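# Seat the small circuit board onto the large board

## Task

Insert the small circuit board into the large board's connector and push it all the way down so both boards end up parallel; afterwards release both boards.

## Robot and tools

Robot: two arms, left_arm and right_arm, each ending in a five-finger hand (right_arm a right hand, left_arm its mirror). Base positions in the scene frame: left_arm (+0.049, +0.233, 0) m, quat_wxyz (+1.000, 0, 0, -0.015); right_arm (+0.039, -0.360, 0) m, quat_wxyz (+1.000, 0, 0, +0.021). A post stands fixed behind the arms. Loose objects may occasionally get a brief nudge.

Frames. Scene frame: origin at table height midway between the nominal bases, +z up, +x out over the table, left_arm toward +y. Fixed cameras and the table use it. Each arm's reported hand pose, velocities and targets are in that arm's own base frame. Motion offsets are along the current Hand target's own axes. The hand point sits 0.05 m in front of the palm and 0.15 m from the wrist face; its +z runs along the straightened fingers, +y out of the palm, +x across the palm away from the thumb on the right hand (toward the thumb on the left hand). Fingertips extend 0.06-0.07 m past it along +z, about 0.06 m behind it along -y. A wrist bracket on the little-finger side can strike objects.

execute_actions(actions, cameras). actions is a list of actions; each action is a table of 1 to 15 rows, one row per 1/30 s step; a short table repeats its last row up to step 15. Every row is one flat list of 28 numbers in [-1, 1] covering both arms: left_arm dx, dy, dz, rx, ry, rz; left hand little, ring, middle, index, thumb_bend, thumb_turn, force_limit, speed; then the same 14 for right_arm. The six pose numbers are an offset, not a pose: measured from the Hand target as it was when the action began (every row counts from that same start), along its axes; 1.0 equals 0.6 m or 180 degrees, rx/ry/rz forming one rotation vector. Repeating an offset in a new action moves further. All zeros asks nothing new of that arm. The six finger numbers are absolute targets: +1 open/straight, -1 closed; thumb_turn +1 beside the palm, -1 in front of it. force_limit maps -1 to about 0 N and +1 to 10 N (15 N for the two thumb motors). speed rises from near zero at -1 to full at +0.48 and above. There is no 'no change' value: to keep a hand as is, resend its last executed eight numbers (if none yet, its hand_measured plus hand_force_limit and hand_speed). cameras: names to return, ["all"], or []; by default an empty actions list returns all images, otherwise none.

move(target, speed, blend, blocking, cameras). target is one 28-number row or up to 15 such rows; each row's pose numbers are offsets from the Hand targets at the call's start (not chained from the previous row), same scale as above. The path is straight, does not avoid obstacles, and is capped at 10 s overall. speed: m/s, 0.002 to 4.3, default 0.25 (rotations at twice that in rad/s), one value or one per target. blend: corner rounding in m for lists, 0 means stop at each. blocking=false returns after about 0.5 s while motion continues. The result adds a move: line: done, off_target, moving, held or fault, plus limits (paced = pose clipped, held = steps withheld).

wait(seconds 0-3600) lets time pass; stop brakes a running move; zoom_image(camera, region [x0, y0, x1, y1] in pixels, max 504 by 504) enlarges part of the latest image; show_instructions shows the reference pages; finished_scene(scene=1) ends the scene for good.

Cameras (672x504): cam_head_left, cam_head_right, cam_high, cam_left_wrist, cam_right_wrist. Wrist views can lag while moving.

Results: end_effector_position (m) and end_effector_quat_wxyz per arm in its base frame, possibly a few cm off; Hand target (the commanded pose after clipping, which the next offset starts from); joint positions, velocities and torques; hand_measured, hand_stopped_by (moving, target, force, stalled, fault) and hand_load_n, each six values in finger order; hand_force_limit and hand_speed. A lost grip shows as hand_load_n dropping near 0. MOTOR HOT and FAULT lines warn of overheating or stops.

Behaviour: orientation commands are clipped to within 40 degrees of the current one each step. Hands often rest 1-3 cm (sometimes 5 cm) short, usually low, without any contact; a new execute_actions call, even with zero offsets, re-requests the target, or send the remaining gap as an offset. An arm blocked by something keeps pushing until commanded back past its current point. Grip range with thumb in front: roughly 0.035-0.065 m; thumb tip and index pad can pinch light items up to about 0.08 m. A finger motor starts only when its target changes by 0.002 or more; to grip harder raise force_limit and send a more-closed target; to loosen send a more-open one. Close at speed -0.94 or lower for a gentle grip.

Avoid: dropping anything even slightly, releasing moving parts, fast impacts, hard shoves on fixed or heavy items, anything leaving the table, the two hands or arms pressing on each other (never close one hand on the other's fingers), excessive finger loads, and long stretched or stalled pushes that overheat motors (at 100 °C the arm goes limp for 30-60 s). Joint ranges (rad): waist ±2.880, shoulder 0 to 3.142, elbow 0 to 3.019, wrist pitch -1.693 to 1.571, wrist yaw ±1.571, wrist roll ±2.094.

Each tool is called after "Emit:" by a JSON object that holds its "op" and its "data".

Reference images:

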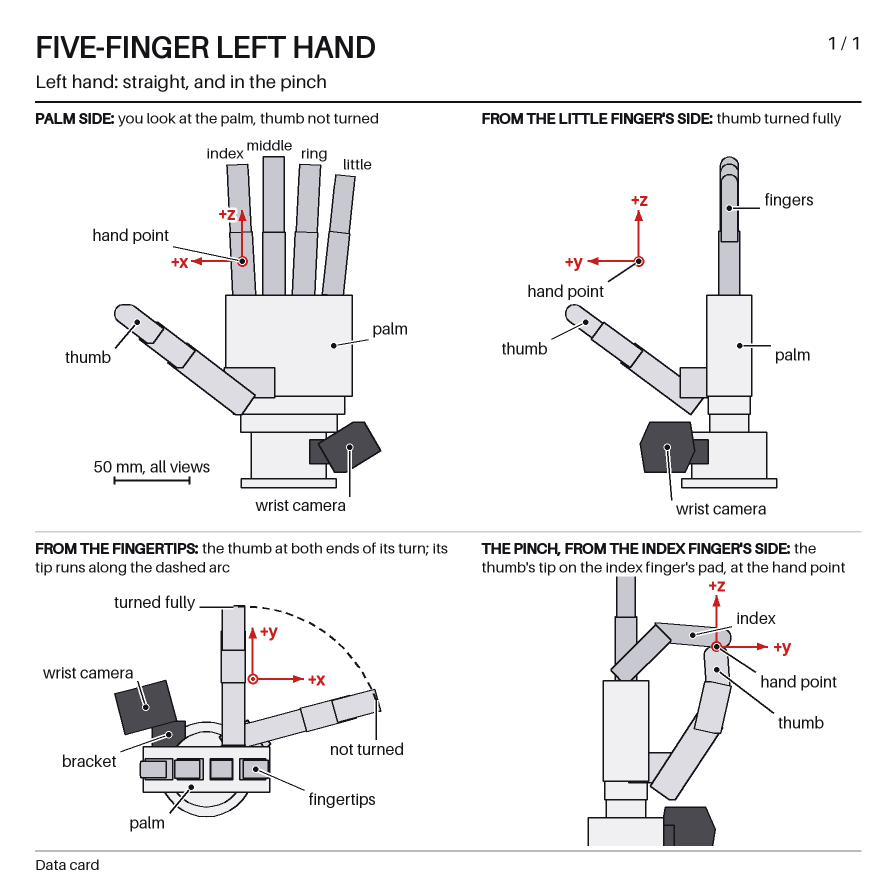

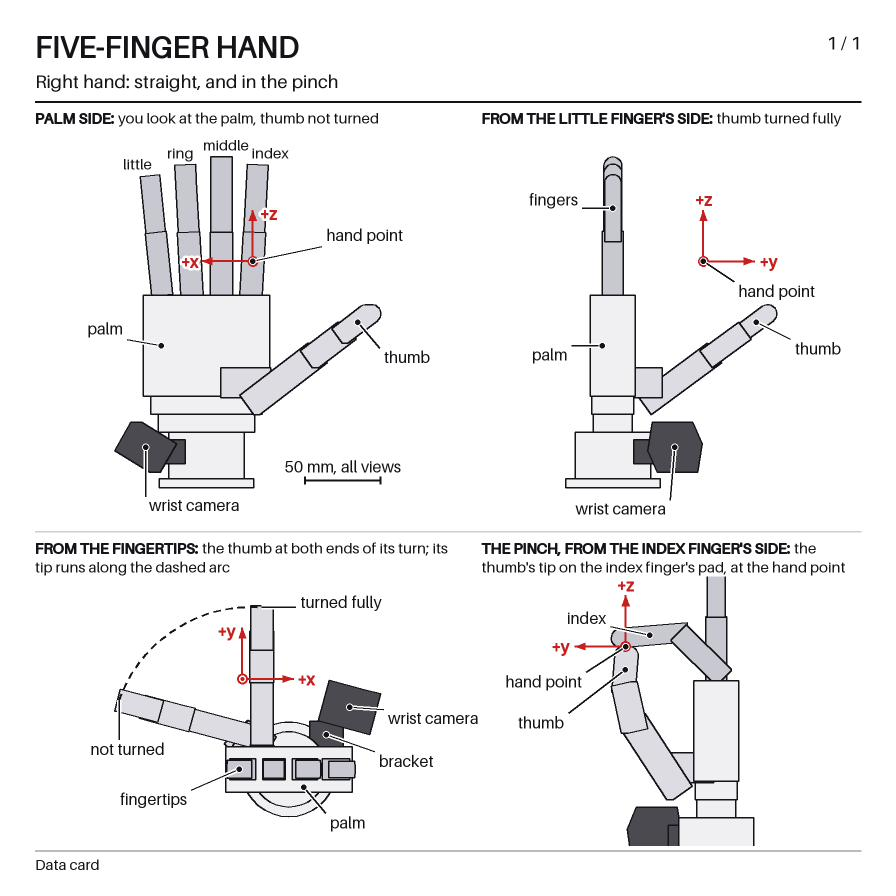

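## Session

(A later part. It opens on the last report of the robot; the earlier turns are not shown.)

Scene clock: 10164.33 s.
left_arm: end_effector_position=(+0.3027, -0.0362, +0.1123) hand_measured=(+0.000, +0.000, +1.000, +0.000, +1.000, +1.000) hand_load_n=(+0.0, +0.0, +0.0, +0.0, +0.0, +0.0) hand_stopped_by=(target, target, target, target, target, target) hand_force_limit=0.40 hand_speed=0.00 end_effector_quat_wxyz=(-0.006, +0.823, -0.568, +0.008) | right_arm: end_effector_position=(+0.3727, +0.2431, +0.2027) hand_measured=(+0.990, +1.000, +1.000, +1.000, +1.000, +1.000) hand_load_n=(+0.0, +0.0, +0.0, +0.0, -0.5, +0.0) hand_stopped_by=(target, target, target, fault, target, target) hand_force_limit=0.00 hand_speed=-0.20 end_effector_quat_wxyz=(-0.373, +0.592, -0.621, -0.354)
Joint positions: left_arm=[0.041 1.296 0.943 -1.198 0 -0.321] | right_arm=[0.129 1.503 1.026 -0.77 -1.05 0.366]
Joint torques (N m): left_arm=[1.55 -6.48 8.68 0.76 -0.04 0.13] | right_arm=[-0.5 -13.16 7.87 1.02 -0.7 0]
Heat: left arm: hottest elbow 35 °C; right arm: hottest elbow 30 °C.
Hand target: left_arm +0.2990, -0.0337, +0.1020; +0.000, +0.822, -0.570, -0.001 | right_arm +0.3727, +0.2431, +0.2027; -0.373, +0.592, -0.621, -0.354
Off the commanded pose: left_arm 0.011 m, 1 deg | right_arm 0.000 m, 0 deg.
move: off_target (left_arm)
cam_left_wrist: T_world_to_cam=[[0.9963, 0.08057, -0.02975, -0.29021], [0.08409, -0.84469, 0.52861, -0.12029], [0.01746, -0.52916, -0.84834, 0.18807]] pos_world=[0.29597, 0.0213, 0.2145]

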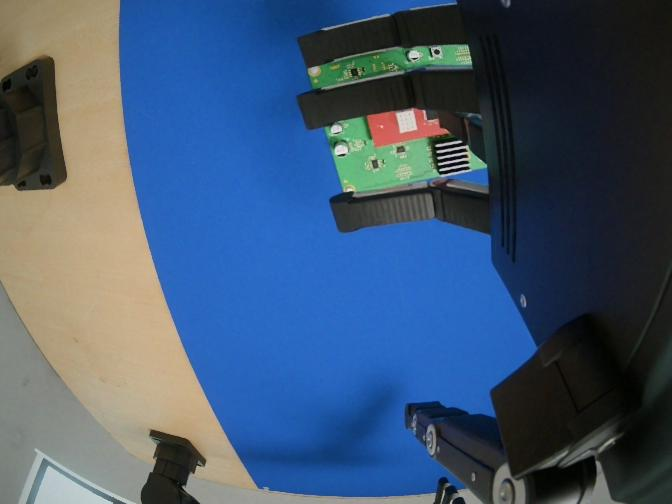

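Emit:
{"op": "move", "data": {"target": [[-0.0138,-0.0088,0.0,0,0,0,0,0,1,0,1,1,0.4,0,0,0,0,0,0,0,0.99,1,1,1,1,1,0,-0.2],[-0.0138,-0.0088,0.0333,0,0,0,0,0,1,0,1,1,0.4,0,0,0,0,0,0,0,0.99,1,1,1,1,1,0,-0.2]], "speed": [0.04,0.015], "cameras": ["cam_left_wrist"]}}

Emit:
{"op": "zoom_image", "data": {"camera": "cam_left_wrist", "region": [330, 30, 490, 190]}}

Scene clock: 10176.10 s.
left_arm: end_effector_position=(+0.3057, -0.0261, +0.0924) hand_measured=(+0.000, +0.000, +1.000, +0.000, +1.000, +1.000) hand_load_n=(+0.0, +0.0, +0.0, +0.0, +0.0, -0.5) hand_stopped_by=(target, target, target, target, target, target) hand_force_limit=0.40 hand_speed=0.00 end_effector_quat_wxyz=(-0.007, +0.823, -0.567, +0.008) | right_arm: end_effector_position=(+0.3727, +0.2431, +0.2027) hand_measured=(+0.990, +1.000, +1.000, +1.000, +1.000, +1.000) hand_load_n=(+0.0, +0.0, +0.0, +0.0, +0.0, +0.0) hand_stopped_by=(target, target, target, fault, target, target) hand_force_limit=0.00 hand_speed=-0.20 end_effector_quat_wxyz=(-0.373, +0.592, -0.621, -0.354)
Joint positions: left_arm=[0.07 1.327 0.915 -1.138 0 -0.294] | right_arm=[0.129 1.503 1.026 -0.77 -1.05 0.366]
Joint torques (N m): left_arm=[0.79 -7.24 8.5 0.98 -0.01 0.06] | right_arm=[-0.5 -12.98 7.9 1.06 -0.7 -0.01]
Heat: left arm: hottest elbow 35 °C; right arm: hottest elbow 30 °C.
Hand target: left_arm +0.3011, -0.0240, +0.0820; +0.000, +0.822, -0.570, +0.000 | right_arm +0.3727, +0.2431, +0.2027; -0.373, +0.592, -0.621, -0.354
Off the commanded pose: left_arm 0.011 m, 1 deg | right_arm 0.000 m, 0 deg.
move: off_target (left_arm)
cam_left_wrist: T_world_to_cam=[[0.9962, 0.08209, -0.029, -0.29457], [0.08499, -0.84485, 0.5282, -0.10166], [0.01886, -0.52866, -0.84862, 0.17611]] pos_world=[0.29877, 0.0314, 0.19461]

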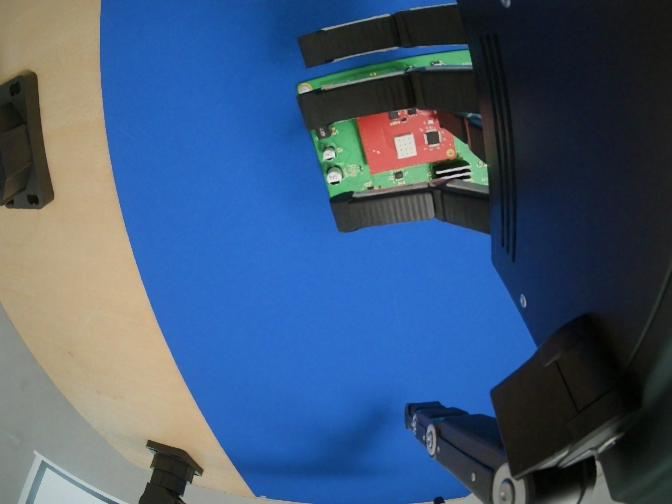

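Scaled by 3.150 from the camera's image (finer frame: 960x720).

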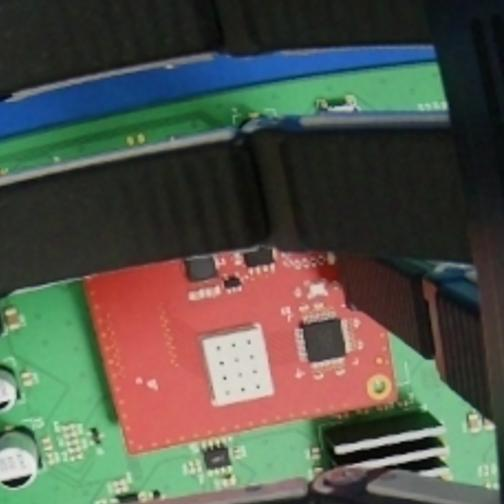

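Emit:
{"op": "zoom_image", "data": {"camera": "cam_left_wrist", "region": [405, 70, 495, 190]}}

Scaled by 4.200 from the camera's image (finer frame: 960x720).

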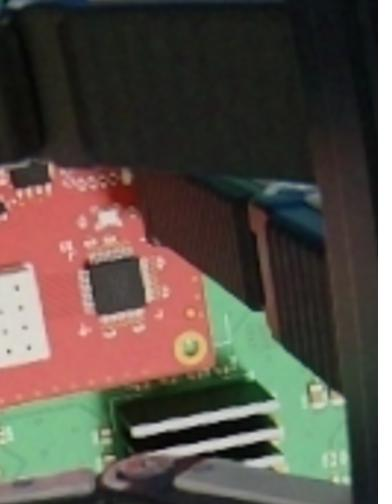

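Emit:
{"op": "move", "data": {"target": [[0,0,-0.05,0,0,0,0,0,1,0,1,1,0.4,0,0,0,0,0,0,0,0.99,1,1,1,1,1,0,-0.2],[0,0,-0.05,0,0,0,1,1,1,1,1,1,0.4,0,0,0,0,0,0,0,0.99,1,1,1,1,1,0,-0.2]], "speed": [0.06,0.06], "cameras": ["cam_left_wrist"]}}

Emit:
{"op": "zoom_image", "data": {"camera": "cam_left_wrist", "region": [405, 70, 495, 190]}}

Scene clock: 10205.97 s.
left_arm: end_effector_position=(+0.2885, -0.0273, +0.0976) hand_measured=(+1.000, +1.000, +1.000, +1.000, +1.000, +1.000) hand_load_n=(+0.0, +0.0, +0.0, +0.0, +0.0, +0.0) hand_stopped_by=(target, target, target, target, target, target) hand_force_limit=0.40 hand_speed=0.00 end_effector_quat_wxyz=(+0.012, +0.823, -0.568, -0.015) | right_arm: end_effector_position=(+0.3727, +0.2431, +0.2027) hand_measured=(+0.990, +1.000, +1.000, +1.000, +1.000, +1.000) hand_load_n=(+0.0, -0.5, +0.0, +0.0, +0.0, -0.5) hand_stopped_by=(target, target, target, fault, target, target) hand_force_limit=0.00 hand_speed=-0.20 end_effector_quat_wxyz=(-0.373, +0.592, -0.621, -0.354)
Joint positions: left_arm=[0.07 1.32 0.915 -1.203 0 -0.294] | right_arm=[0.129 1.503 1.026 -0.77 -1.05 0.366]
Joint torques (N m): left_arm=[1.32 -9.05 12.98 0.01 -0.07 0.15] | right_arm=[-0.67 -13.04 7.87 0.96 -0.71 -0.02]
Heat: left arm: hottest elbow 35 °C; right arm: hottest elbow 30 °C.
Hand target: left_arm +0.3010, -0.0240, +0.1121; +0.000, +0.822, -0.570, +0.000 | right_arm +0.3727, +0.2431, +0.2027; -0.373, +0.592, -0.621, -0.354
Off the commanded pose: left_arm 0.019 m, 2 deg | right_arm 0.000 m, 0 deg.
move: off_target (left_arm); target 2's new numbers were sent with left_arm's hand 0.019 m and 2 deg from that target
cam_left_wrist: T_world_to_cam=[[0.99284, 0.08156, -0.08729, -0.27057], [0.11546, -0.84275, 0.52577, -0.11247], [-0.03068, -0.53209, -0.84613, 0.19417]] pos_world=[0.28758, 0.0306, 0.19981]

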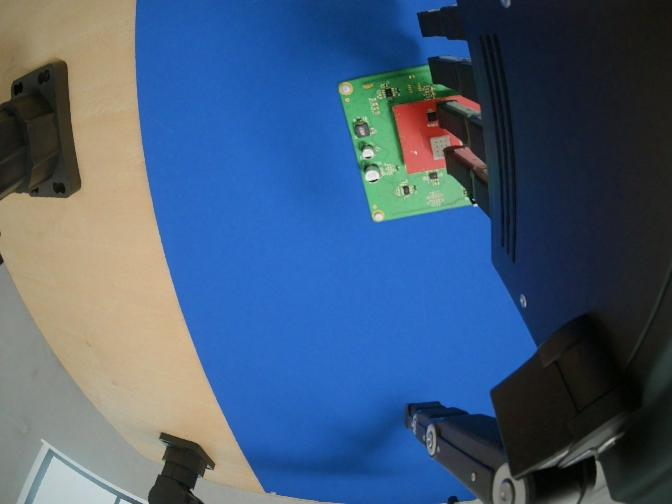

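Scaled by 4.200 from the camera's image (finer frame: 960x720).

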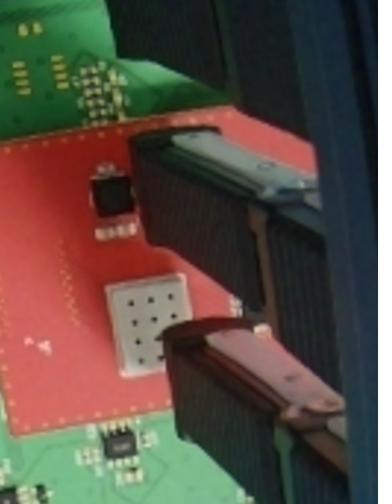

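Emit:
{"op": "move", "data": {"target": [[0,0,-0.06,0,0,0,1,1,0.5,1,1,1,0.4,0,0,0,0,0,0,0,0.99,1,1,1,1,1,0,-0.2],[0,0,-0.0633,0,0,0,1,1,1,1,1,1,0.4,0,0,0,0,0,0,0,0.99,1,1,1,1,1,0,-0.2]], "speed": [0.06,0.06], "cameras": ["cam_left_wrist"]}}

Emit:
{"op": "zoom_image", "data": {"camera": "cam_left_wrist", "region": [405, 70, 495, 190]}}

Scene clock: 10223.93 s.
left_arm: end_effector_position=(+0.2827, -0.0277, +0.1296) hand_measured=(+1.000, +1.000, +1.000, +1.000, +1.000, +1.000) hand_load_n=(+0.0, +0.0, +0.0, +0.0, -0.5, +0.5) hand_stopped_by=(target, target, target, target, target, target) hand_force_limit=0.40 hand_speed=0.00 end_effector_quat_wxyz=(+0.017, +0.823, -0.567, -0.022) | right_arm: end_effector_position=(+0.3727, +0.2431, +0.2027) hand_measured=(+0.990, +1.000, +1.000, +1.000, +1.000, +1.000) hand_load_n=(+0.0, +0.0, +0.0, +0.0, +0.0, +0.0) hand_stopped_by=(target, target, target, fault, target, target) hand_force_limit=0.00 hand_speed=-0.20 end_effector_quat_wxyz=(-0.373, +0.592, -0.621, -0.354)
Joint positions: left_arm=[0.07 1.285 0.97 -1.311 0 -0.294] | right_arm=[0.129 1.503 1.026 -0.77 -1.05 0.366]
Joint torques (N m): left_arm=[1.2 -8.76 15.08 -0.12 0.03 0.11] | right_arm=[-0.56 -12.98 7.87 1.01 -0.69 -0.02]
Heat: left arm: hottest elbow 37 °C; right arm: hottest elbow 30 °C.
Hand target: left_arm +0.3011, -0.0240, +0.1500; +0.000, +0.822, -0.570, +0.000 | right_arm +0.3727, +0.2431, +0.2027; -0.373, +0.592, -0.621, -0.354
Off the commanded pose: left_arm 0.028 m, 3 deg | right_arm 0.000 m, 0 deg.
move: off_target (left_arm); target 2's new numbers were sent with left_arm's hand 0.028 m and 3 deg from that target
cam_left_wrist: T_world_to_cam=[[0.99121, 0.08146, -0.10429, -0.25931], [0.12442, -0.84213, 0.52472, -0.13139], [-0.04508, -0.53308, -0.84486, 0.22479]] pos_world=[0.28351, 0.03031, 0.23181]

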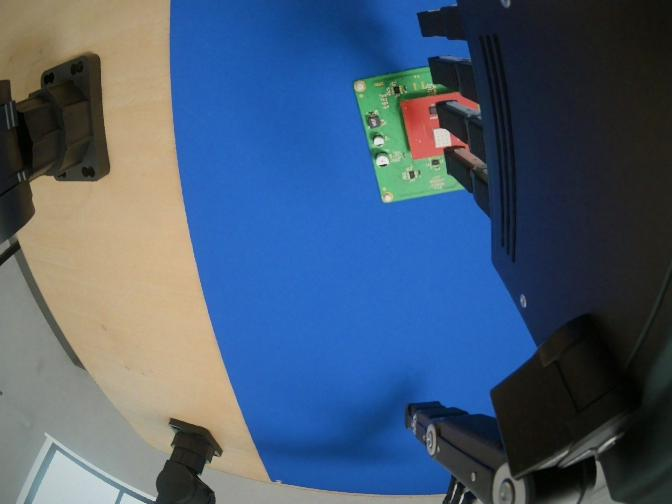

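Scaled by 4.200 from the camera's image (finer frame: 960x720).

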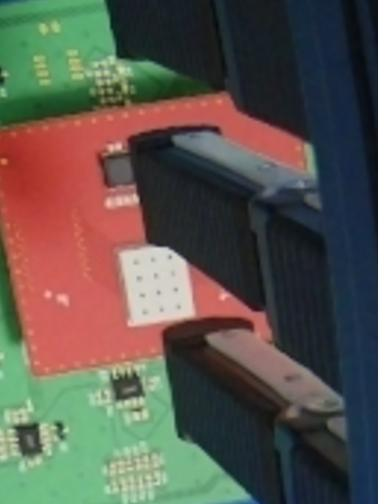

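Emit:
{"op": "move", "data": {"target": [[0,0.0075,0,0,0,0,0,0,1,0,1,1,0.4,0,0,0,0,0,0,0,0.99,1,1,1,1,1,0,-0.2],[0,0.0075,0.1183,0,0,0,0,0,1,0,1,1,0.4,0,0,0,0,0,0,0,0.99,1,1,1,1,1,0,-0.2]], "speed": [0.06,0.03], "cameras": ["cam_left_wrist"]}}

Emit:
{"op": "zoom_image", "data": {"camera": "cam_left_wrist", "region": [335, 80, 495, 200]}}

Scene clock: 10240.53 s.
left_arm: end_effector_position=(+0.3014, -0.0264, +0.0894) hand_measured=(+0.000, +0.000, +1.000, +0.000, +1.000, +1.000) hand_load_n=(+0.0, +0.0, +0.0, +0.0, -0.5, +0.0) hand_stopped_by=(target, target, target, target, target, target) hand_force_limit=0.40 hand_speed=0.00 end_effector_quat_wxyz=(-0.007, +0.823, -0.568, +0.008) | right_arm: end_effector_position=(+0.3727, +0.2431, +0.2027) hand_measured=(+0.990, +1.000, +1.000, +1.000, +1.000, +1.000) hand_load_n=(+0.0, +0.0, +0.0, +0.0, +0.0, +0.0) hand_stopped_by=(target, target, target, fault, target, target) hand_force_limit=0.00 hand_speed=-0.20 end_effector_quat_wxyz=(-0.373, +0.592, -0.621, -0.354)
Joint positions: left_arm=[0.07 1.319 0.899 -1.131 0 -0.294] | right_arm=[0.129 1.503 1.026 -0.77 -1.05 0.366]
Joint torques (N m): left_arm=[0.67 -6.89 8.16 1.02 -0.06 0.07] | right_arm=[-0.67 -13.16 7.91 1.05 -0.7 -0.03]
Heat: left arm: hottest elbow 39 °C; right arm: hottest elbow 30 °C.
Hand target: left_arm +0.2969, -0.0255, +0.0791; +0.000, +0.822, -0.570, +0.000 | right_arm +0.3727, +0.2431, +0.2027; -0.373, +0.592, -0.621, -0.354
Off the commanded pose: left_arm 0.011 m, 1 deg | right_arm 0.000 m, 0 deg.
move: off_target (left_arm)
cam_left_wrist: T_world_to_cam=[[0.99622, 0.08174, -0.02937, -0.29037], [0.08489, -0.84488, 0.52817, -0.09999], [0.01836, -0.52867, -0.84863, 0.17372]] pos_world=[0.29457, 0.0311, 0.1917]

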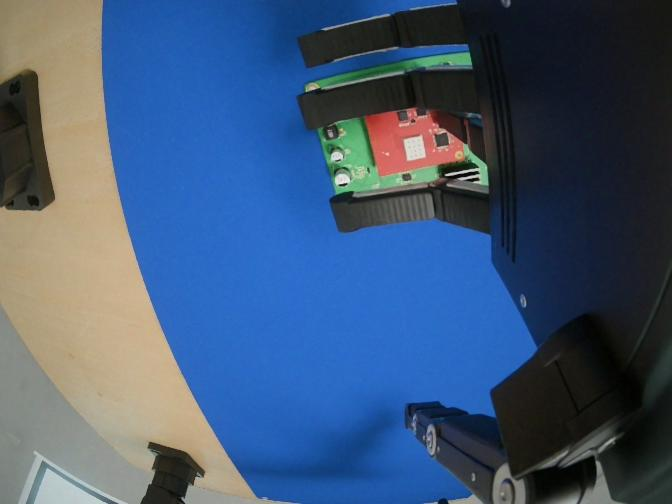

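Scaled by 3.150 from the camera's image (finer frame: 960x720).

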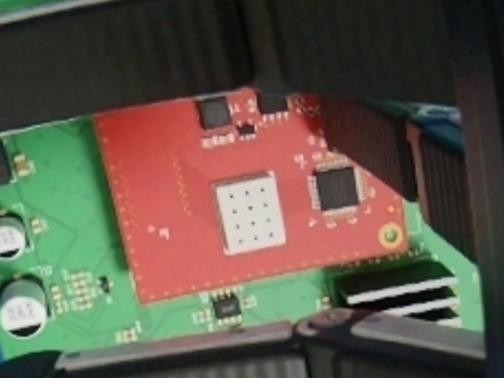

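Emit:
{"op": "move", "data": {"target": [0,0,0.0067,0,0,0,0,0,1,0,1,1,0.4,0,0,0,0,0,0,0,0.99,1,1,1,1,1,0,-0.2], "speed": 0.01}}

Emit:
{"op": "move", "data": {"target": [0,0,0.0067,0,0,0,0,0,1,0,1,1,0.4,0,0,0,0,0,0,0,0.99,1,1,1,1,1,0,-0.2], "speed": 0.01, "cameras": ["cam_left_wrist"]}}

Emit:
{"op": "zoom_image", "data": {"camera": "cam_left_wrist", "region": [335, 80, 495, 200]}}

Scene clock: 10251.17 s.
left_arm: end_effector_position=(+0.3023, -0.0263, +0.0865) hand_measured=(+0.000, +0.000, +1.000, +0.000, +1.000, +1.000) hand_load_n=(+0.0, +0.0, +0.0, +0.5, +0.0, +0.0) hand_stopped_by=(target, target, target, target, target, target) hand_force_limit=0.40 hand_speed=0.00 end_effector_quat_wxyz=(-0.008, +0.823, -0.568, +0.009) | right_arm: end_effector_position=(+0.3727, +0.2431, +0.2027) hand_measured=(+0.990, +1.000, +1.000, +1.000, +1.000, +1.000) hand_load_n=(+0.0, +0.0, +0.0, +0.0, -0.5, -0.5) hand_stopped_by=(target, target, target, fault, target, target) hand_force_limit=0.00 hand_speed=-0.20 end_effector_quat_wxyz=(-0.373, +0.592, -0.621, -0.354)
Joint positions: left_arm=[0.07 1.322 0.894 -1.118 0 -0.294] | right_arm=[0.129 1.503 1.026 -0.77 -1.05 0.366]
Joint torques (N m): left_arm=[0.21 -7.71 7.95 1.02 -0.01 0.06] | right_arm=[-0.56 -12.98 7.86 0.99 -0.72 -0.02]
Heat: left arm: hottest elbow 38 °C; right arm: hottest elbow 30 °C.
Hand target: left_arm +0.2969, -0.0255, +0.0750; +0.000, +0.822, -0.570, +0.000 | right_arm +0.3727, +0.2431, +0.2027; -0.373, +0.592, -0.621, -0.354
Off the commanded pose: left_arm 0.013 m, 1 deg | right_arm 0.000 m, 0 deg.
move: off_target (left_arm)

Scene clock: 10251.83 s.
left_arm: end_effector_position=(+0.3039, -0.0261, +0.0852) hand_measured=(+0.000, +0.000, +1.000, +0.000, +1.000, +1.000) hand_load_n=(+0.0, +0.0, -0.5, +0.0, +0.0, +0.0) hand_stopped_by=(target, target, target, target, target, target) hand_force_limit=0.40 hand_speed=0.00 end_effector_quat_wxyz=(-0.010, +0.823, -0.568, +0.012) | right_arm: end_effector_position=(+0.3727, +0.2431, +0.2027) hand_measured=(+0.990, +1.000, +1.000, +1.000, +1.000, +1.000) hand_load_n=(+0.0, +0.0, +0.0, +0.0, +0.0, +0.0) hand_stopped_by=(target, target, target, fault, target, target) hand_force_limit=0.00 hand_speed=-0.20 end_effector_quat_wxyz=(-0.373, +0.592, -0.621, -0.354)
Joint positions: left_arm=[0.07 1.323 0.892 -1.109 -0.001 -0.294] | right_arm=[0.129 1.503 1.026 -0.77 -1.05 0.366]
Joint torques (N m): left_arm=[0.79 -6.42 7.66 1.07 0.02 0.1] | right_arm=[-0.38 -12.98 7.83 1.09 -0.71 0]
Heat: left arm: hottest elbow 38 °C; right arm: hottest elbow 30 °C.
Hand target: left_arm +0.2969, -0.0256, +0.0711; +0.000, +0.822, -0.570, +0.000 | right_arm +0.3727, +0.2431, +0.2027; -0.373, +0.592, -0.621, -0.354
Off the commanded pose: left_arm 0.016 m, 2 deg | right_arm 0.000 m, 0 deg.
move: off_target (left_arm)
cam_left_wrist: T_world_to_cam=[[0.99647, 0.08181, -0.01905, -0.29389], [0.07951, -0.84564, 0.5278, -0.09603], [0.02707, -0.52745, -0.84916, 0.16772]] pos_world=[0.29595, 0.03129, 0.1875]

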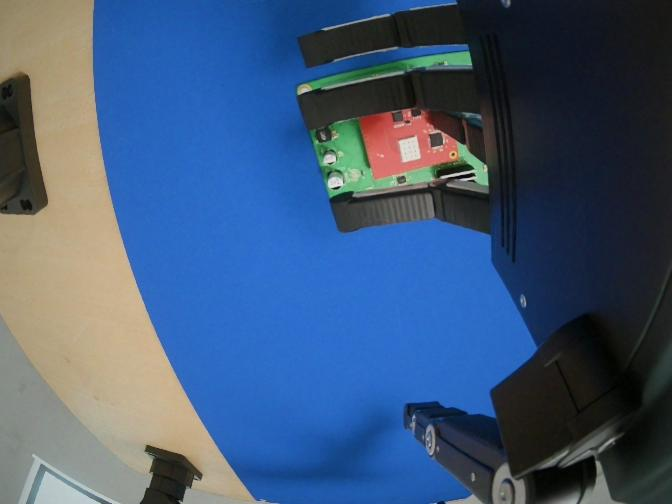

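Scaled by 3.150 from the camera's image (finer frame: 960x720).

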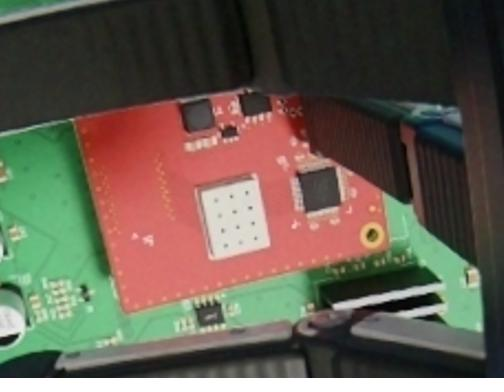

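Emit:
{"op": "move", "data": {"target": [[0,0,-0.12,0,0,0,0,0,1,0,1,1,0.4,0,0,0,0,0,0,0,0.99,1,1,1,1,1,0,-0.2],[-0.165,-0.1114,-0.14,0,0,0,0,0,1,0,1,1,0.4,0,0,0,0,0,0,0,0.99,1,1,1,1,1,0,-0.2],[-0.165,-0.1114,-0.015,0,0,0,1,1,1,1,1,1,0.4,0,0,0,0,0,0,0,0.99,1,1,1,1,1,0,-0.2]], "speed": [0.06,0.12,0.1], "blend": [0.003,0.01,0], "cameras": ["cam_left_wrist"]}}

Emit:
{"op": "zoom_image", "data": {"camera": "cam_left_wrist", "region": [280, 190, 440, 350]}}

Scene clock: 10265.30 s.
left_arm: end_effector_position=(+0.3287, +0.0898, +0.0894) hand_measured=(+1.000, +1.000, +1.000, +1.000, +1.000, +1.000) hand_load_n=(+0.0, +0.0, +0.0, +0.0, +0.0, +0.0) hand_stopped_by=(target, target, target, target, target, target) hand_force_limit=0.40 hand_speed=0.00 end_effector_quat_wxyz=(-0.008, +0.823, -0.567, +0.004) | right_arm: end_effector_position=(+0.3727, +0.2431, +0.2027) hand_measured=(+0.990, +1.000, +1.000, +1.000, +1.000, +1.000) hand_load_n=(+0.0, +0.0, +0.0, +0.0, +0.0, +0.0) hand_stopped_by=(target, target, target, fault, target, target) hand_force_limit=0.00 hand_speed=-0.20 end_effector_quat_wxyz=(-0.373, +0.592, -0.621, -0.354)
Joint positions: left_arm=[0.358 1.456 1.036 -1.134 -0.003 -0.006] | right_arm=[0.129 1.503 1.026 -0.77 -1.05 0.366]
Joint torques (N m): left_arm=[0.67 -9.82 8.44 1.03 0.04 0.11] | right_arm=[-0.97 -13.04 7.94 1.02 -0.7 -0.01]
Heat: left arm: hottest elbow 37 °C; right arm: hottest elbow 30 °C.
Hand target: left_arm +0.3248, +0.0906, +0.0801; +0.000, +0.822, -0.570, +0.000 | right_arm +0.3727, +0.2431, +0.2027; -0.373, +0.592, -0.621, -0.354
Off the commanded pose: left_arm 0.010 m, 1 deg | right_arm 0.000 m, 0 deg.
move: done
cam_left_wrist: T_world_to_cam=[[0.996, 0.08253, -0.03431, -0.3266], [0.08828, -0.84851, 0.52177, -0.00432], [0.01395, -0.52271, -0.8524, 0.23588]] pos_world=[0.32238, 0.14658, 0.19211]

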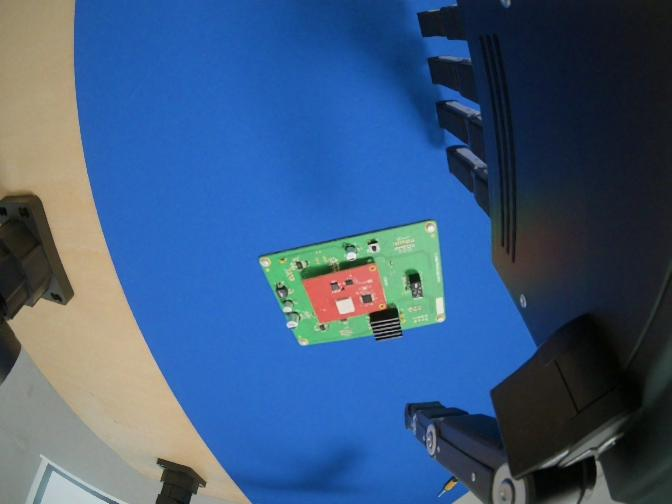

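Scaled by 3.150 from the camera's image (finer frame: 960x720).

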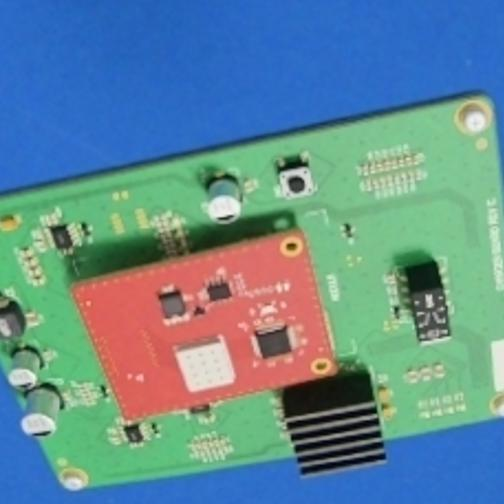

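Emit:
{"op": "zoom_image", "data": {"camera": "cam_left_wrist", "region": [296, 264, 320, 282]}}

Emit:
{"op": "zoom_image", "data": {"camera": "cam_left_wrist", "region": [362, 252, 386, 270]}}

Emit:
{"op": "zoom_image", "data": {"camera": "cam_left_wrist", "region": [374, 296, 398, 314]}}

Emit:
{"op": "zoom_image", "data": {"camera": "cam_left_wrist", "region": [308, 308, 332, 326]}}

Scaled by 21.000 from the camera's image (finer frame: 960x720).

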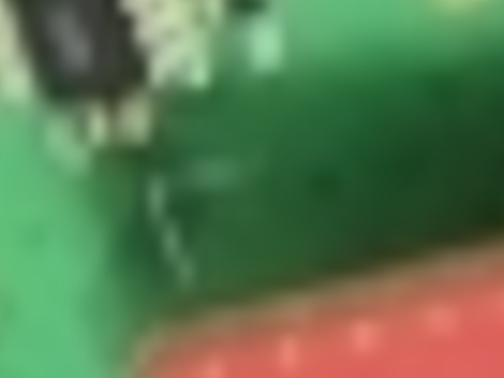

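Scaled by 21.000 from the camera's image (finer frame: 960x720).

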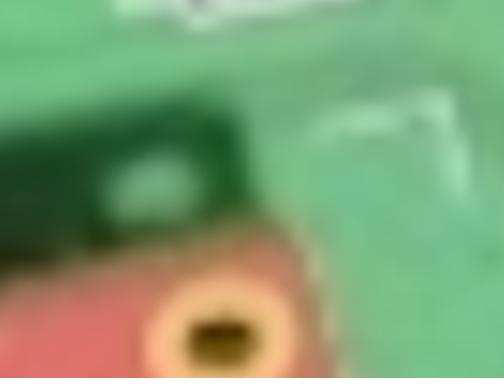

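Scaled by 21.000 from the camera's image (finer frame: 960x720).

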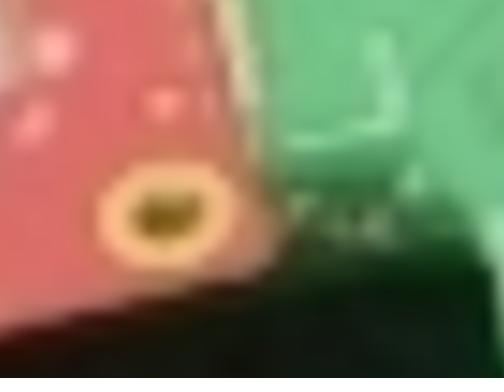

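Scaled by 21.000 from the camera's image (finer frame: 960x720).

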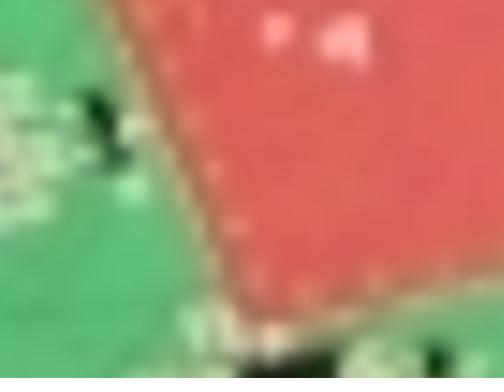

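Emit:
{"op": "move", "data": {"target": [[0,0,-0.1,0,0,0,1,1,1,1,1,1,0.4,0,0,0,0,0,0,0,0.99,1,1,1,1,1,0,-0.2],[0.1779,0.182,-0.1,0,0,0,1,1,1,1,1,1,0.4,0,0,0,0,0,0,0,0.99,1,1,1,1,1,0,-0.2],[0.1779,0.182,-0.0248,0,0,0,1,1,1,1,1,1,0.4,0,0,0,0,0,0,0,0.99,1,1,1,1,1,0,-0.2]], "speed": [0.12,0.12,0.06], "blend": [0.01,0.005,0], "cameras": ["cam_left_wrist"]}}

Emit:
{"op": "zoom_image", "data": {"camera": "cam_left_wrist", "region": [360, 40, 480, 180]}}

Scene clock: 10362.47 s.
left_arm: end_effector_position=(+0.2631, -0.0455, +0.1038) hand_measured=(+1.000, +1.000, +1.000, +1.000, +1.000, +1.000) hand_load_n=(+0.0, +0.0, +0.0, +0.0, +0.0, +0.0) hand_stopped_by=(target, target, target, target, target, target) hand_force_limit=0.40 hand_speed=0.00 end_effector_quat_wxyz=(-0.005, +0.821, -0.571, +0.007) | right_arm: end_effector_position=(+0.3727, +0.2431, +0.2027) hand_measured=(+0.990, +1.000, +1.000, +1.000, +1.000, +1.000) hand_load_n=(+0.0, +0.0, -0.5, +0.0, +0.0, +0.0) hand_stopped_by=(target, target, target, fault, target, target) hand_force_limit=0.00 hand_speed=-0.20 end_effector_quat_wxyz=(-0.373, +0.592, -0.621, -0.354)
Joint positions: left_arm=[0.015 1.198 0.836 -1.192 0 -0.339] | right_arm=[0.129 1.503 1.026 -0.77 -1.05 0.366]
Joint torques (N m): left_arm=[-0.21 -4.37 8.53 0.92 -0.08 -0.13] | right_arm=[-0.56 -13.04 7.91 1.05 -0.71 0.01]
Heat: left arm: hottest elbow 33 °C; right arm: hottest elbow 30 °C.
Hand target: left_arm +0.2600, -0.0478, +0.0949; +0.000, +0.822, -0.570, +0.000 | right_arm +0.3727, +0.2431, +0.2027; -0.373, +0.592, -0.621, -0.354
Off the commanded pose: left_arm 0.010 m, 1 deg | right_arm 0.000 m, 0 deg.
move: done
cam_left_wrist: T_world_to_cam=[[0.99683, 0.0726, -0.03248, -0.25046], [0.07877, -0.84493, 0.52904, -0.11893], [0.01097, -0.52992, -0.84798, 0.17833]] pos_world=[0.25708, 0.0122, 0.206]

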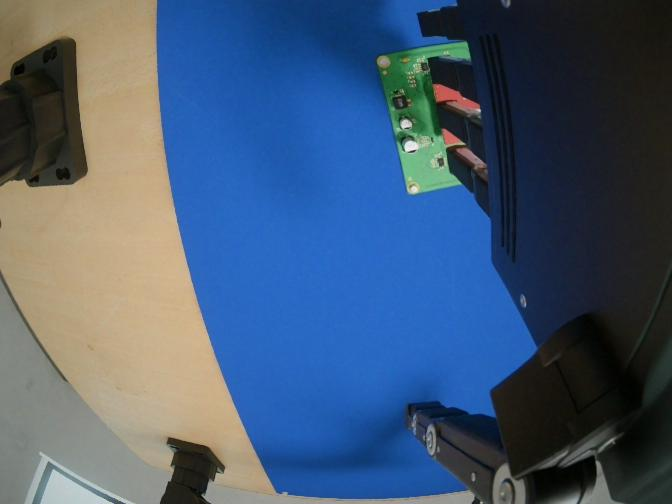

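Scaled by 3.600 from the camera's image (finer frame: 960x720).

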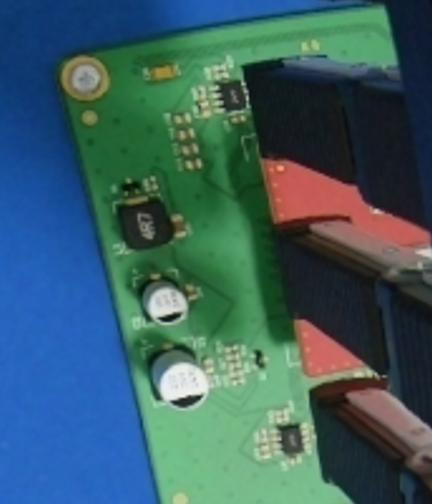

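Emit:
{"op": "move", "data": {"target": [0,-0.0005,0.0342,0,0,0,1,1,1,1,1,1,0.4,0,0,0,0,0,0,0,0.99,1,1,1,1,1,0,-0.2], "speed": 0.015, "cameras": ["cam_left_wrist"]}}

Emit:
{"op": "zoom_image", "data": {"camera": "cam_left_wrist", "region": [405, 70, 465, 160]}}

Scene clock: 10368.87 s.
left_arm: end_effector_position=(+0.2662, -0.0454, +0.0887) hand_measured=(+1.000, +1.000, +1.000, +1.000, +1.000, +1.000) hand_load_n=(+0.0, +0.0, -1.0, +0.0, +0.0, +0.0) hand_stopped_by=(target, target, target, target, target, target) hand_force_limit=0.40 hand_speed=0.00 end_effector_quat_wxyz=(-0.008, +0.821, -0.571, +0.012) | right_arm: end_effector_position=(+0.3727, +0.2431, +0.2027) hand_measured=(+0.990, +1.000, +1.000, +1.000, +1.000, +1.000) hand_load_n=(+0.0, +0.0, +0.0, +0.0, +0.0, +0.0) hand_stopped_by=(target, target, target, fault, target, target) hand_force_limit=0.00 hand_speed=-0.20 end_effector_quat_wxyz=(-0.373, +0.592, -0.621, -0.354)
Joint positions: left_arm=[0.015 1.215 0.808 -1.136 0 -0.339] | right_arm=[0.129 1.503 1.026 -0.77 -1.05 0.366]
Joint torques (N m): left_arm=[0.62 -4.66 7.46 1.39 0.01 -0.12] | right_arm=[-0.79 -12.92 7.92 0.99 -0.7 -0.02]
Heat: left arm: hottest elbow 33 °C; right arm: hottest elbow 30 °C.
Hand target: left_arm +0.2602, -0.0477, +0.0744; +0.000, +0.822, -0.570, +0.000 | right_arm +0.3727, +0.2431, +0.2027; -0.373, +0.592, -0.621, -0.354
Off the commanded pose: left_arm 0.016 m, 2 deg | right_arm 0.000 m, 0 deg.
move: off_target (left_arm)
cam_left_wrist: T_world_to_cam=[[0.99713, 0.0726, -0.0214, -0.25513], [0.0729, -0.84499, 0.52978, -0.10963], [0.02038, -0.52982, -0.84786, 0.1631]] pos_world=[0.25906, 0.0123, 0.1909]

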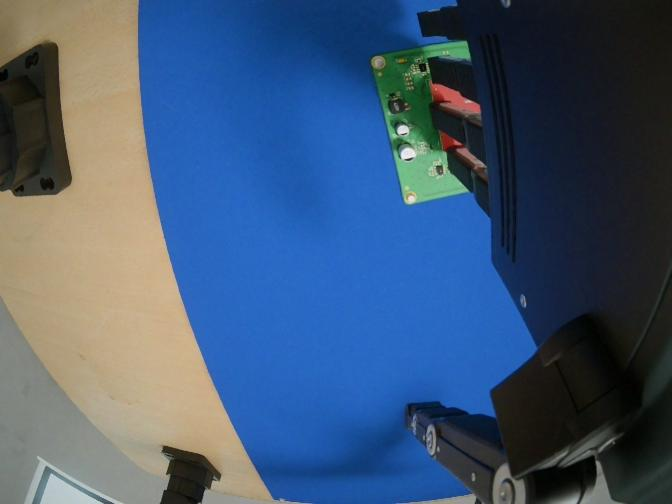

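Scaled by 5.600 from the camera's image (finer frame: 960x720).

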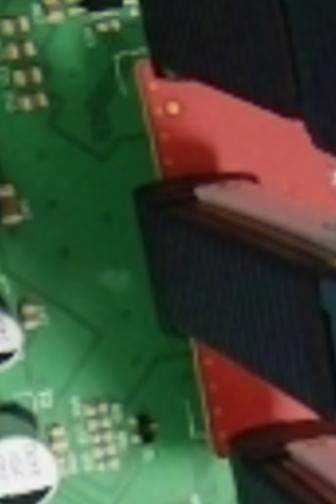

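Emit:
{"op": "move", "data": {"target": [[0,-0.0075,-0.0333,0,0,0,1,1,1,1,1,1,0.4,0,0,0,0,0,0,0,0.99,1,1,1,1,1,0,-0.2],[0,-0.0075,0,0,0,0,1,1,1,1,1,1,0.4,0,0,0,0,0,0,0,0.99,1,1,1,1,1,0,-0.2]], "speed": [0.04,0.015], "cameras": ["cam_left_wrist"]}}

Emit:
{"op": "zoom_image", "data": {"camera": "cam_left_wrist", "region": [405, 70, 465, 160]}}

Scene clock: 10379.43 s.
left_arm: end_effector_position=(+0.2660, -0.0454, +0.0883) hand_measured=(+1.000, +1.000, +1.000, +1.000, +1.000, +1.000) hand_load_n=(+0.0, +0.0, -2.0, +0.0, +0.0, +0.0) hand_stopped_by=(target, target, target, target, target, target) hand_force_limit=0.40 hand_speed=0.00 end_effector_quat_wxyz=(-0.008, +0.821, -0.571, +0.011) | right_arm: end_effector_position=(+0.3727, +0.2431, +0.2027) hand_measured=(+0.990, +1.000, +1.000, +1.000, +1.000, +1.000) hand_load_n=(+0.0, +0.0, +0.0, +0.0, +0.0, +0.0) hand_stopped_by=(target, target, target, fault, target, target) hand_force_limit=0.00 hand_speed=-0.20 end_effector_quat_wxyz=(-0.373, +0.592, -0.621, -0.354)
Joint positions: left_arm=[0.015 1.217 0.808 -1.136 0 -0.339] | right_arm=[0.129 1.503 1.026 -0.77 -1.05 0.366]
Joint torques (N m): left_arm=[-0.09 -3.37 8.39 1.35 -0.02 -0.04] | right_arm=[-0.62 -12.86 7.91 1.03 -0.71 0.01]
Heat: left arm: hottest elbow 34 °C; right arm: hottest elbow 30 °C.
Hand target: left_arm +0.2645, -0.0460, +0.0744; +0.000, +0.822, -0.570, +0.000 | right_arm +0.3727, +0.2431, +0.2027; -0.373, +0.592, -0.621, -0.354
Off the commanded pose: left_arm 0.014 m, 2 deg | right_arm 0.000 m, 0 deg.
move: off_target (left_arm)
cam_left_wrist: T_world_to_cam=[[0.99708, 0.07261, -0.02364, -0.2547], [0.07409, -0.845, 0.52961, -0.10969], [0.01847, -0.52982, -0.84791, 0.16326]] pos_world=[0.25907, 0.0123, 0.1905]

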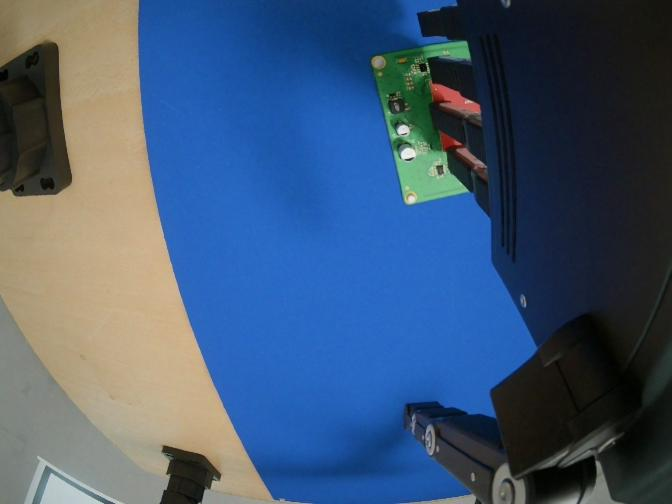

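Scaled by 5.600 from the camera's image (finer frame: 960x720).

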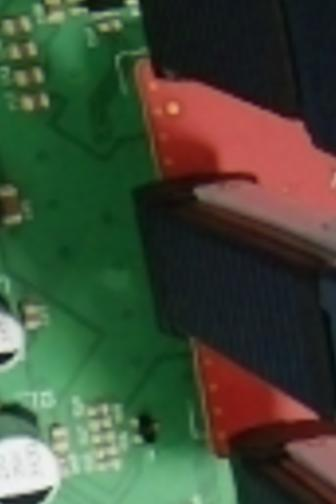

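Emit:
{"op": "move", "data": {"target": [[0,0,-0.0833,0,0,0,1,1,1,1,1,1,0.4,0,0,0,0,0,0,0,0.99,1,1,1,1,1,0,-0.2],[0,0,-0.0333,0,0,0,1,1,1,1,1,1,0.4,0,0,0,0,0,0,0,0.99,1,1,1,1,1,0,-0.2],[0,0,0,0,0,0,1,1,1,1,1,1,0.4,0,0,0,0,0,0,0,0.99,1,1,1,1,1,0,-0.2]], "speed": [0.06,0.03,0.015], "cameras": ["cam_left_wrist"]}}

Emit:
{"op": "zoom_image", "data": {"camera": "cam_left_wrist", "region": [405, 70, 465, 160]}}

Scene clock: 10389.43 s.
left_arm: end_effector_position=(+0.2705, -0.0454, +0.0888) hand_measured=(+1.000, +1.000, +1.000, +1.000, +1.000, +1.000) hand_load_n=(+0.0, +0.0, -1.5, +0.0, +0.0, +0.0) hand_stopped_by=(target, target, target, target, target, target) hand_force_limit=0.40 hand_speed=0.00 end_effector_quat_wxyz=(-0.008, +0.821, -0.571, +0.011) | right_arm: end_effector_position=(+0.3727, +0.2431, +0.2027) hand_measured=(+0.990, +1.000, +1.000, +1.000, +1.000, +1.000) hand_load_n=(+0.0, +0.0, +0.0, +0.0, -0.5, -0.5) hand_stopped_by=(target, target, target, fault, target, target) hand_force_limit=0.00 hand_speed=-0.20 end_effector_quat_wxyz=(-0.373, +0.592, -0.621, -0.354)
Joint positions: left_arm=[0.015 1.227 0.819 -1.134 0 -0.339] | right_arm=[0.129 1.503 1.026 -0.77 -1.05 0.366]
Joint torques (N m): left_arm=[-0.26 -4.48 7.57 1.22 -0.04 -0.02] | right_arm=[-0.32 -13.27 7.91 1.05 -0.72 0.01]
Heat: left arm: hottest elbow 34 °C; right arm: hottest elbow 30 °C.
Hand target: left_arm +0.2644, -0.0461, +0.0744; +0.000, +0.822, -0.570, +0.000 | right_arm +0.3727, +0.2431, +0.2027; -0.373, +0.592, -0.621, -0.354
Off the commanded pose: left_arm 0.016 m, 2 deg | right_arm 0.000 m, 0 deg.
move: off_target (left_arm)
cam_left_wrist: T_world_to_cam=[[0.99712, 0.07261, -0.02179, -0.25934], [0.0731, -0.8448, 0.53007, -0.1101], [0.02008, -0.53014, -0.84767, 0.16314]] pos_world=[0.26337, 0.0123, 0.191]

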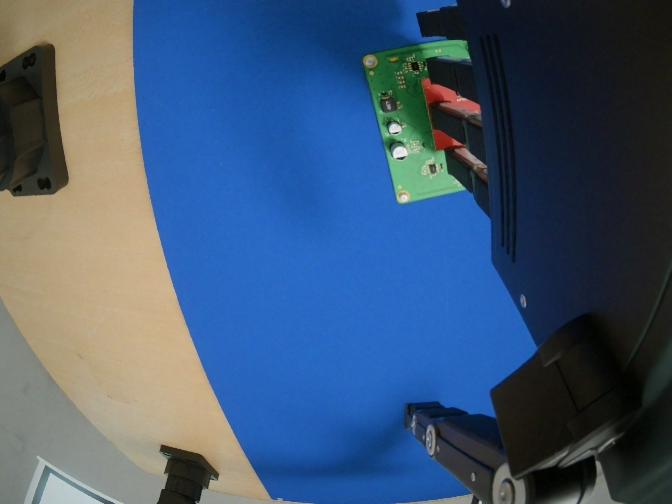

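Scaled by 5.600 from the camera's image (finer frame: 960x720).

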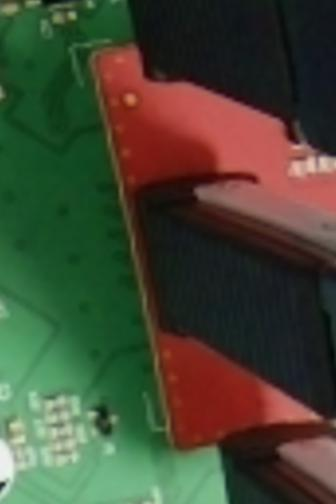

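Emit:
{"op": "move", "data": {"target": [-0.0021,0.0057,0.0255,-0.021,-0.0074,0,1,1,1,1,1,1,0.4,0,0,0,0,0,0,0,0.99,1,1,1,1,1,0,-0.2], "speed": 0.015, "cameras": ["cam_left_wrist"]}}

Emit:
{"op": "zoom_image", "data": {"camera": "cam_left_wrist", "region": [406, 68, 436, 98]}}

Emit:
{"op": "zoom_image", "data": {"camera": "cam_left_wrist", "region": [420, 132, 450, 162]}}

Scene clock: 10402.53 s.
left_arm: end_effector_position=(+0.2697, -0.0454, +0.0863) hand_measured=(+1.000, +1.000, +1.000, +1.000, +1.000, +1.000) hand_load_n=(+0.0, +0.0, -6.0, +0.0, +0.0, +0.0) hand_stopped_by=(target, target, target, target, target, target) hand_force_limit=0.40 hand_speed=0.00 end_effector_quat_wxyz=(-0.005, +0.821, -0.571, +0.007) | right_arm: end_effector_position=(+0.3727, +0.2431, +0.2027) hand_measured=(+0.990, +1.000, +1.000, +1.000, +1.000, +1.000) hand_load_n=(+0.0, +0.0, +0.0, +0.0, -0.5, +0.0) hand_stopped_by=(target, target, target, fault, target, target) hand_force_limit=0.00 hand_speed=-0.20 end_effector_quat_wxyz=(-0.373, +0.592, -0.621, -0.354)
Joint positions: left_arm=[0.015 1.238 0.819 -1.135 0 -0.339] | right_arm=[0.129 1.503 1.026 -0.77 -1.05 0.366]
Joint torques (N m): left_arm=[-0.44 -0.62 7.86 0.88 -0.05 0.01] | right_arm=[-0.56 -12.75 7.94 1.01 -0.71 -0.01]
Heat: left arm: hottest elbow 34 °C; right arm: hottest elbow 30 °C.
Hand target: left_arm +0.2608, -0.0461, +0.0592; +0.020, +0.821, -0.569, -0.029 | right_arm +0.3727, +0.2431, +0.2027; -0.373, +0.592, -0.621, -0.354
Off the commanded pose: left_arm 0.029 m, 5 deg | right_arm 0.000 m, 0 deg.
move: off_target (left_arm)
cam_left_wrist: T_world_to_cam=[[0.99679, 0.07261, -0.03359, -0.2575], [0.07937, -0.84469, 0.52934, -0.11033], [0.01006, -0.53031, -0.84774, 0.16367]] pos_world=[0.26379, 0.0123, 0.1885]

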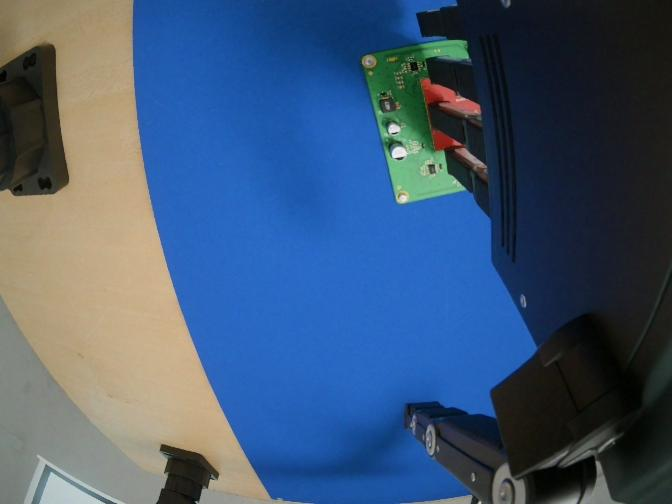

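Scaled by 16.800 from the camera's image (finer frame: 960x720).

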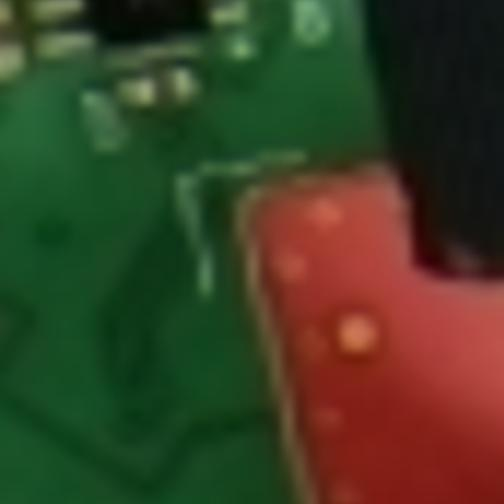

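Scaled by 16.800 from the camera's image (finer frame: 960x720).

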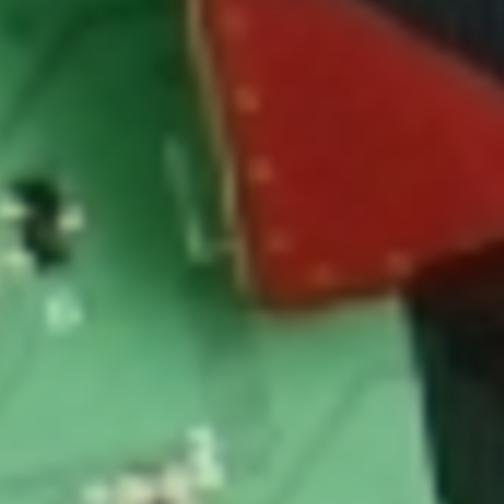

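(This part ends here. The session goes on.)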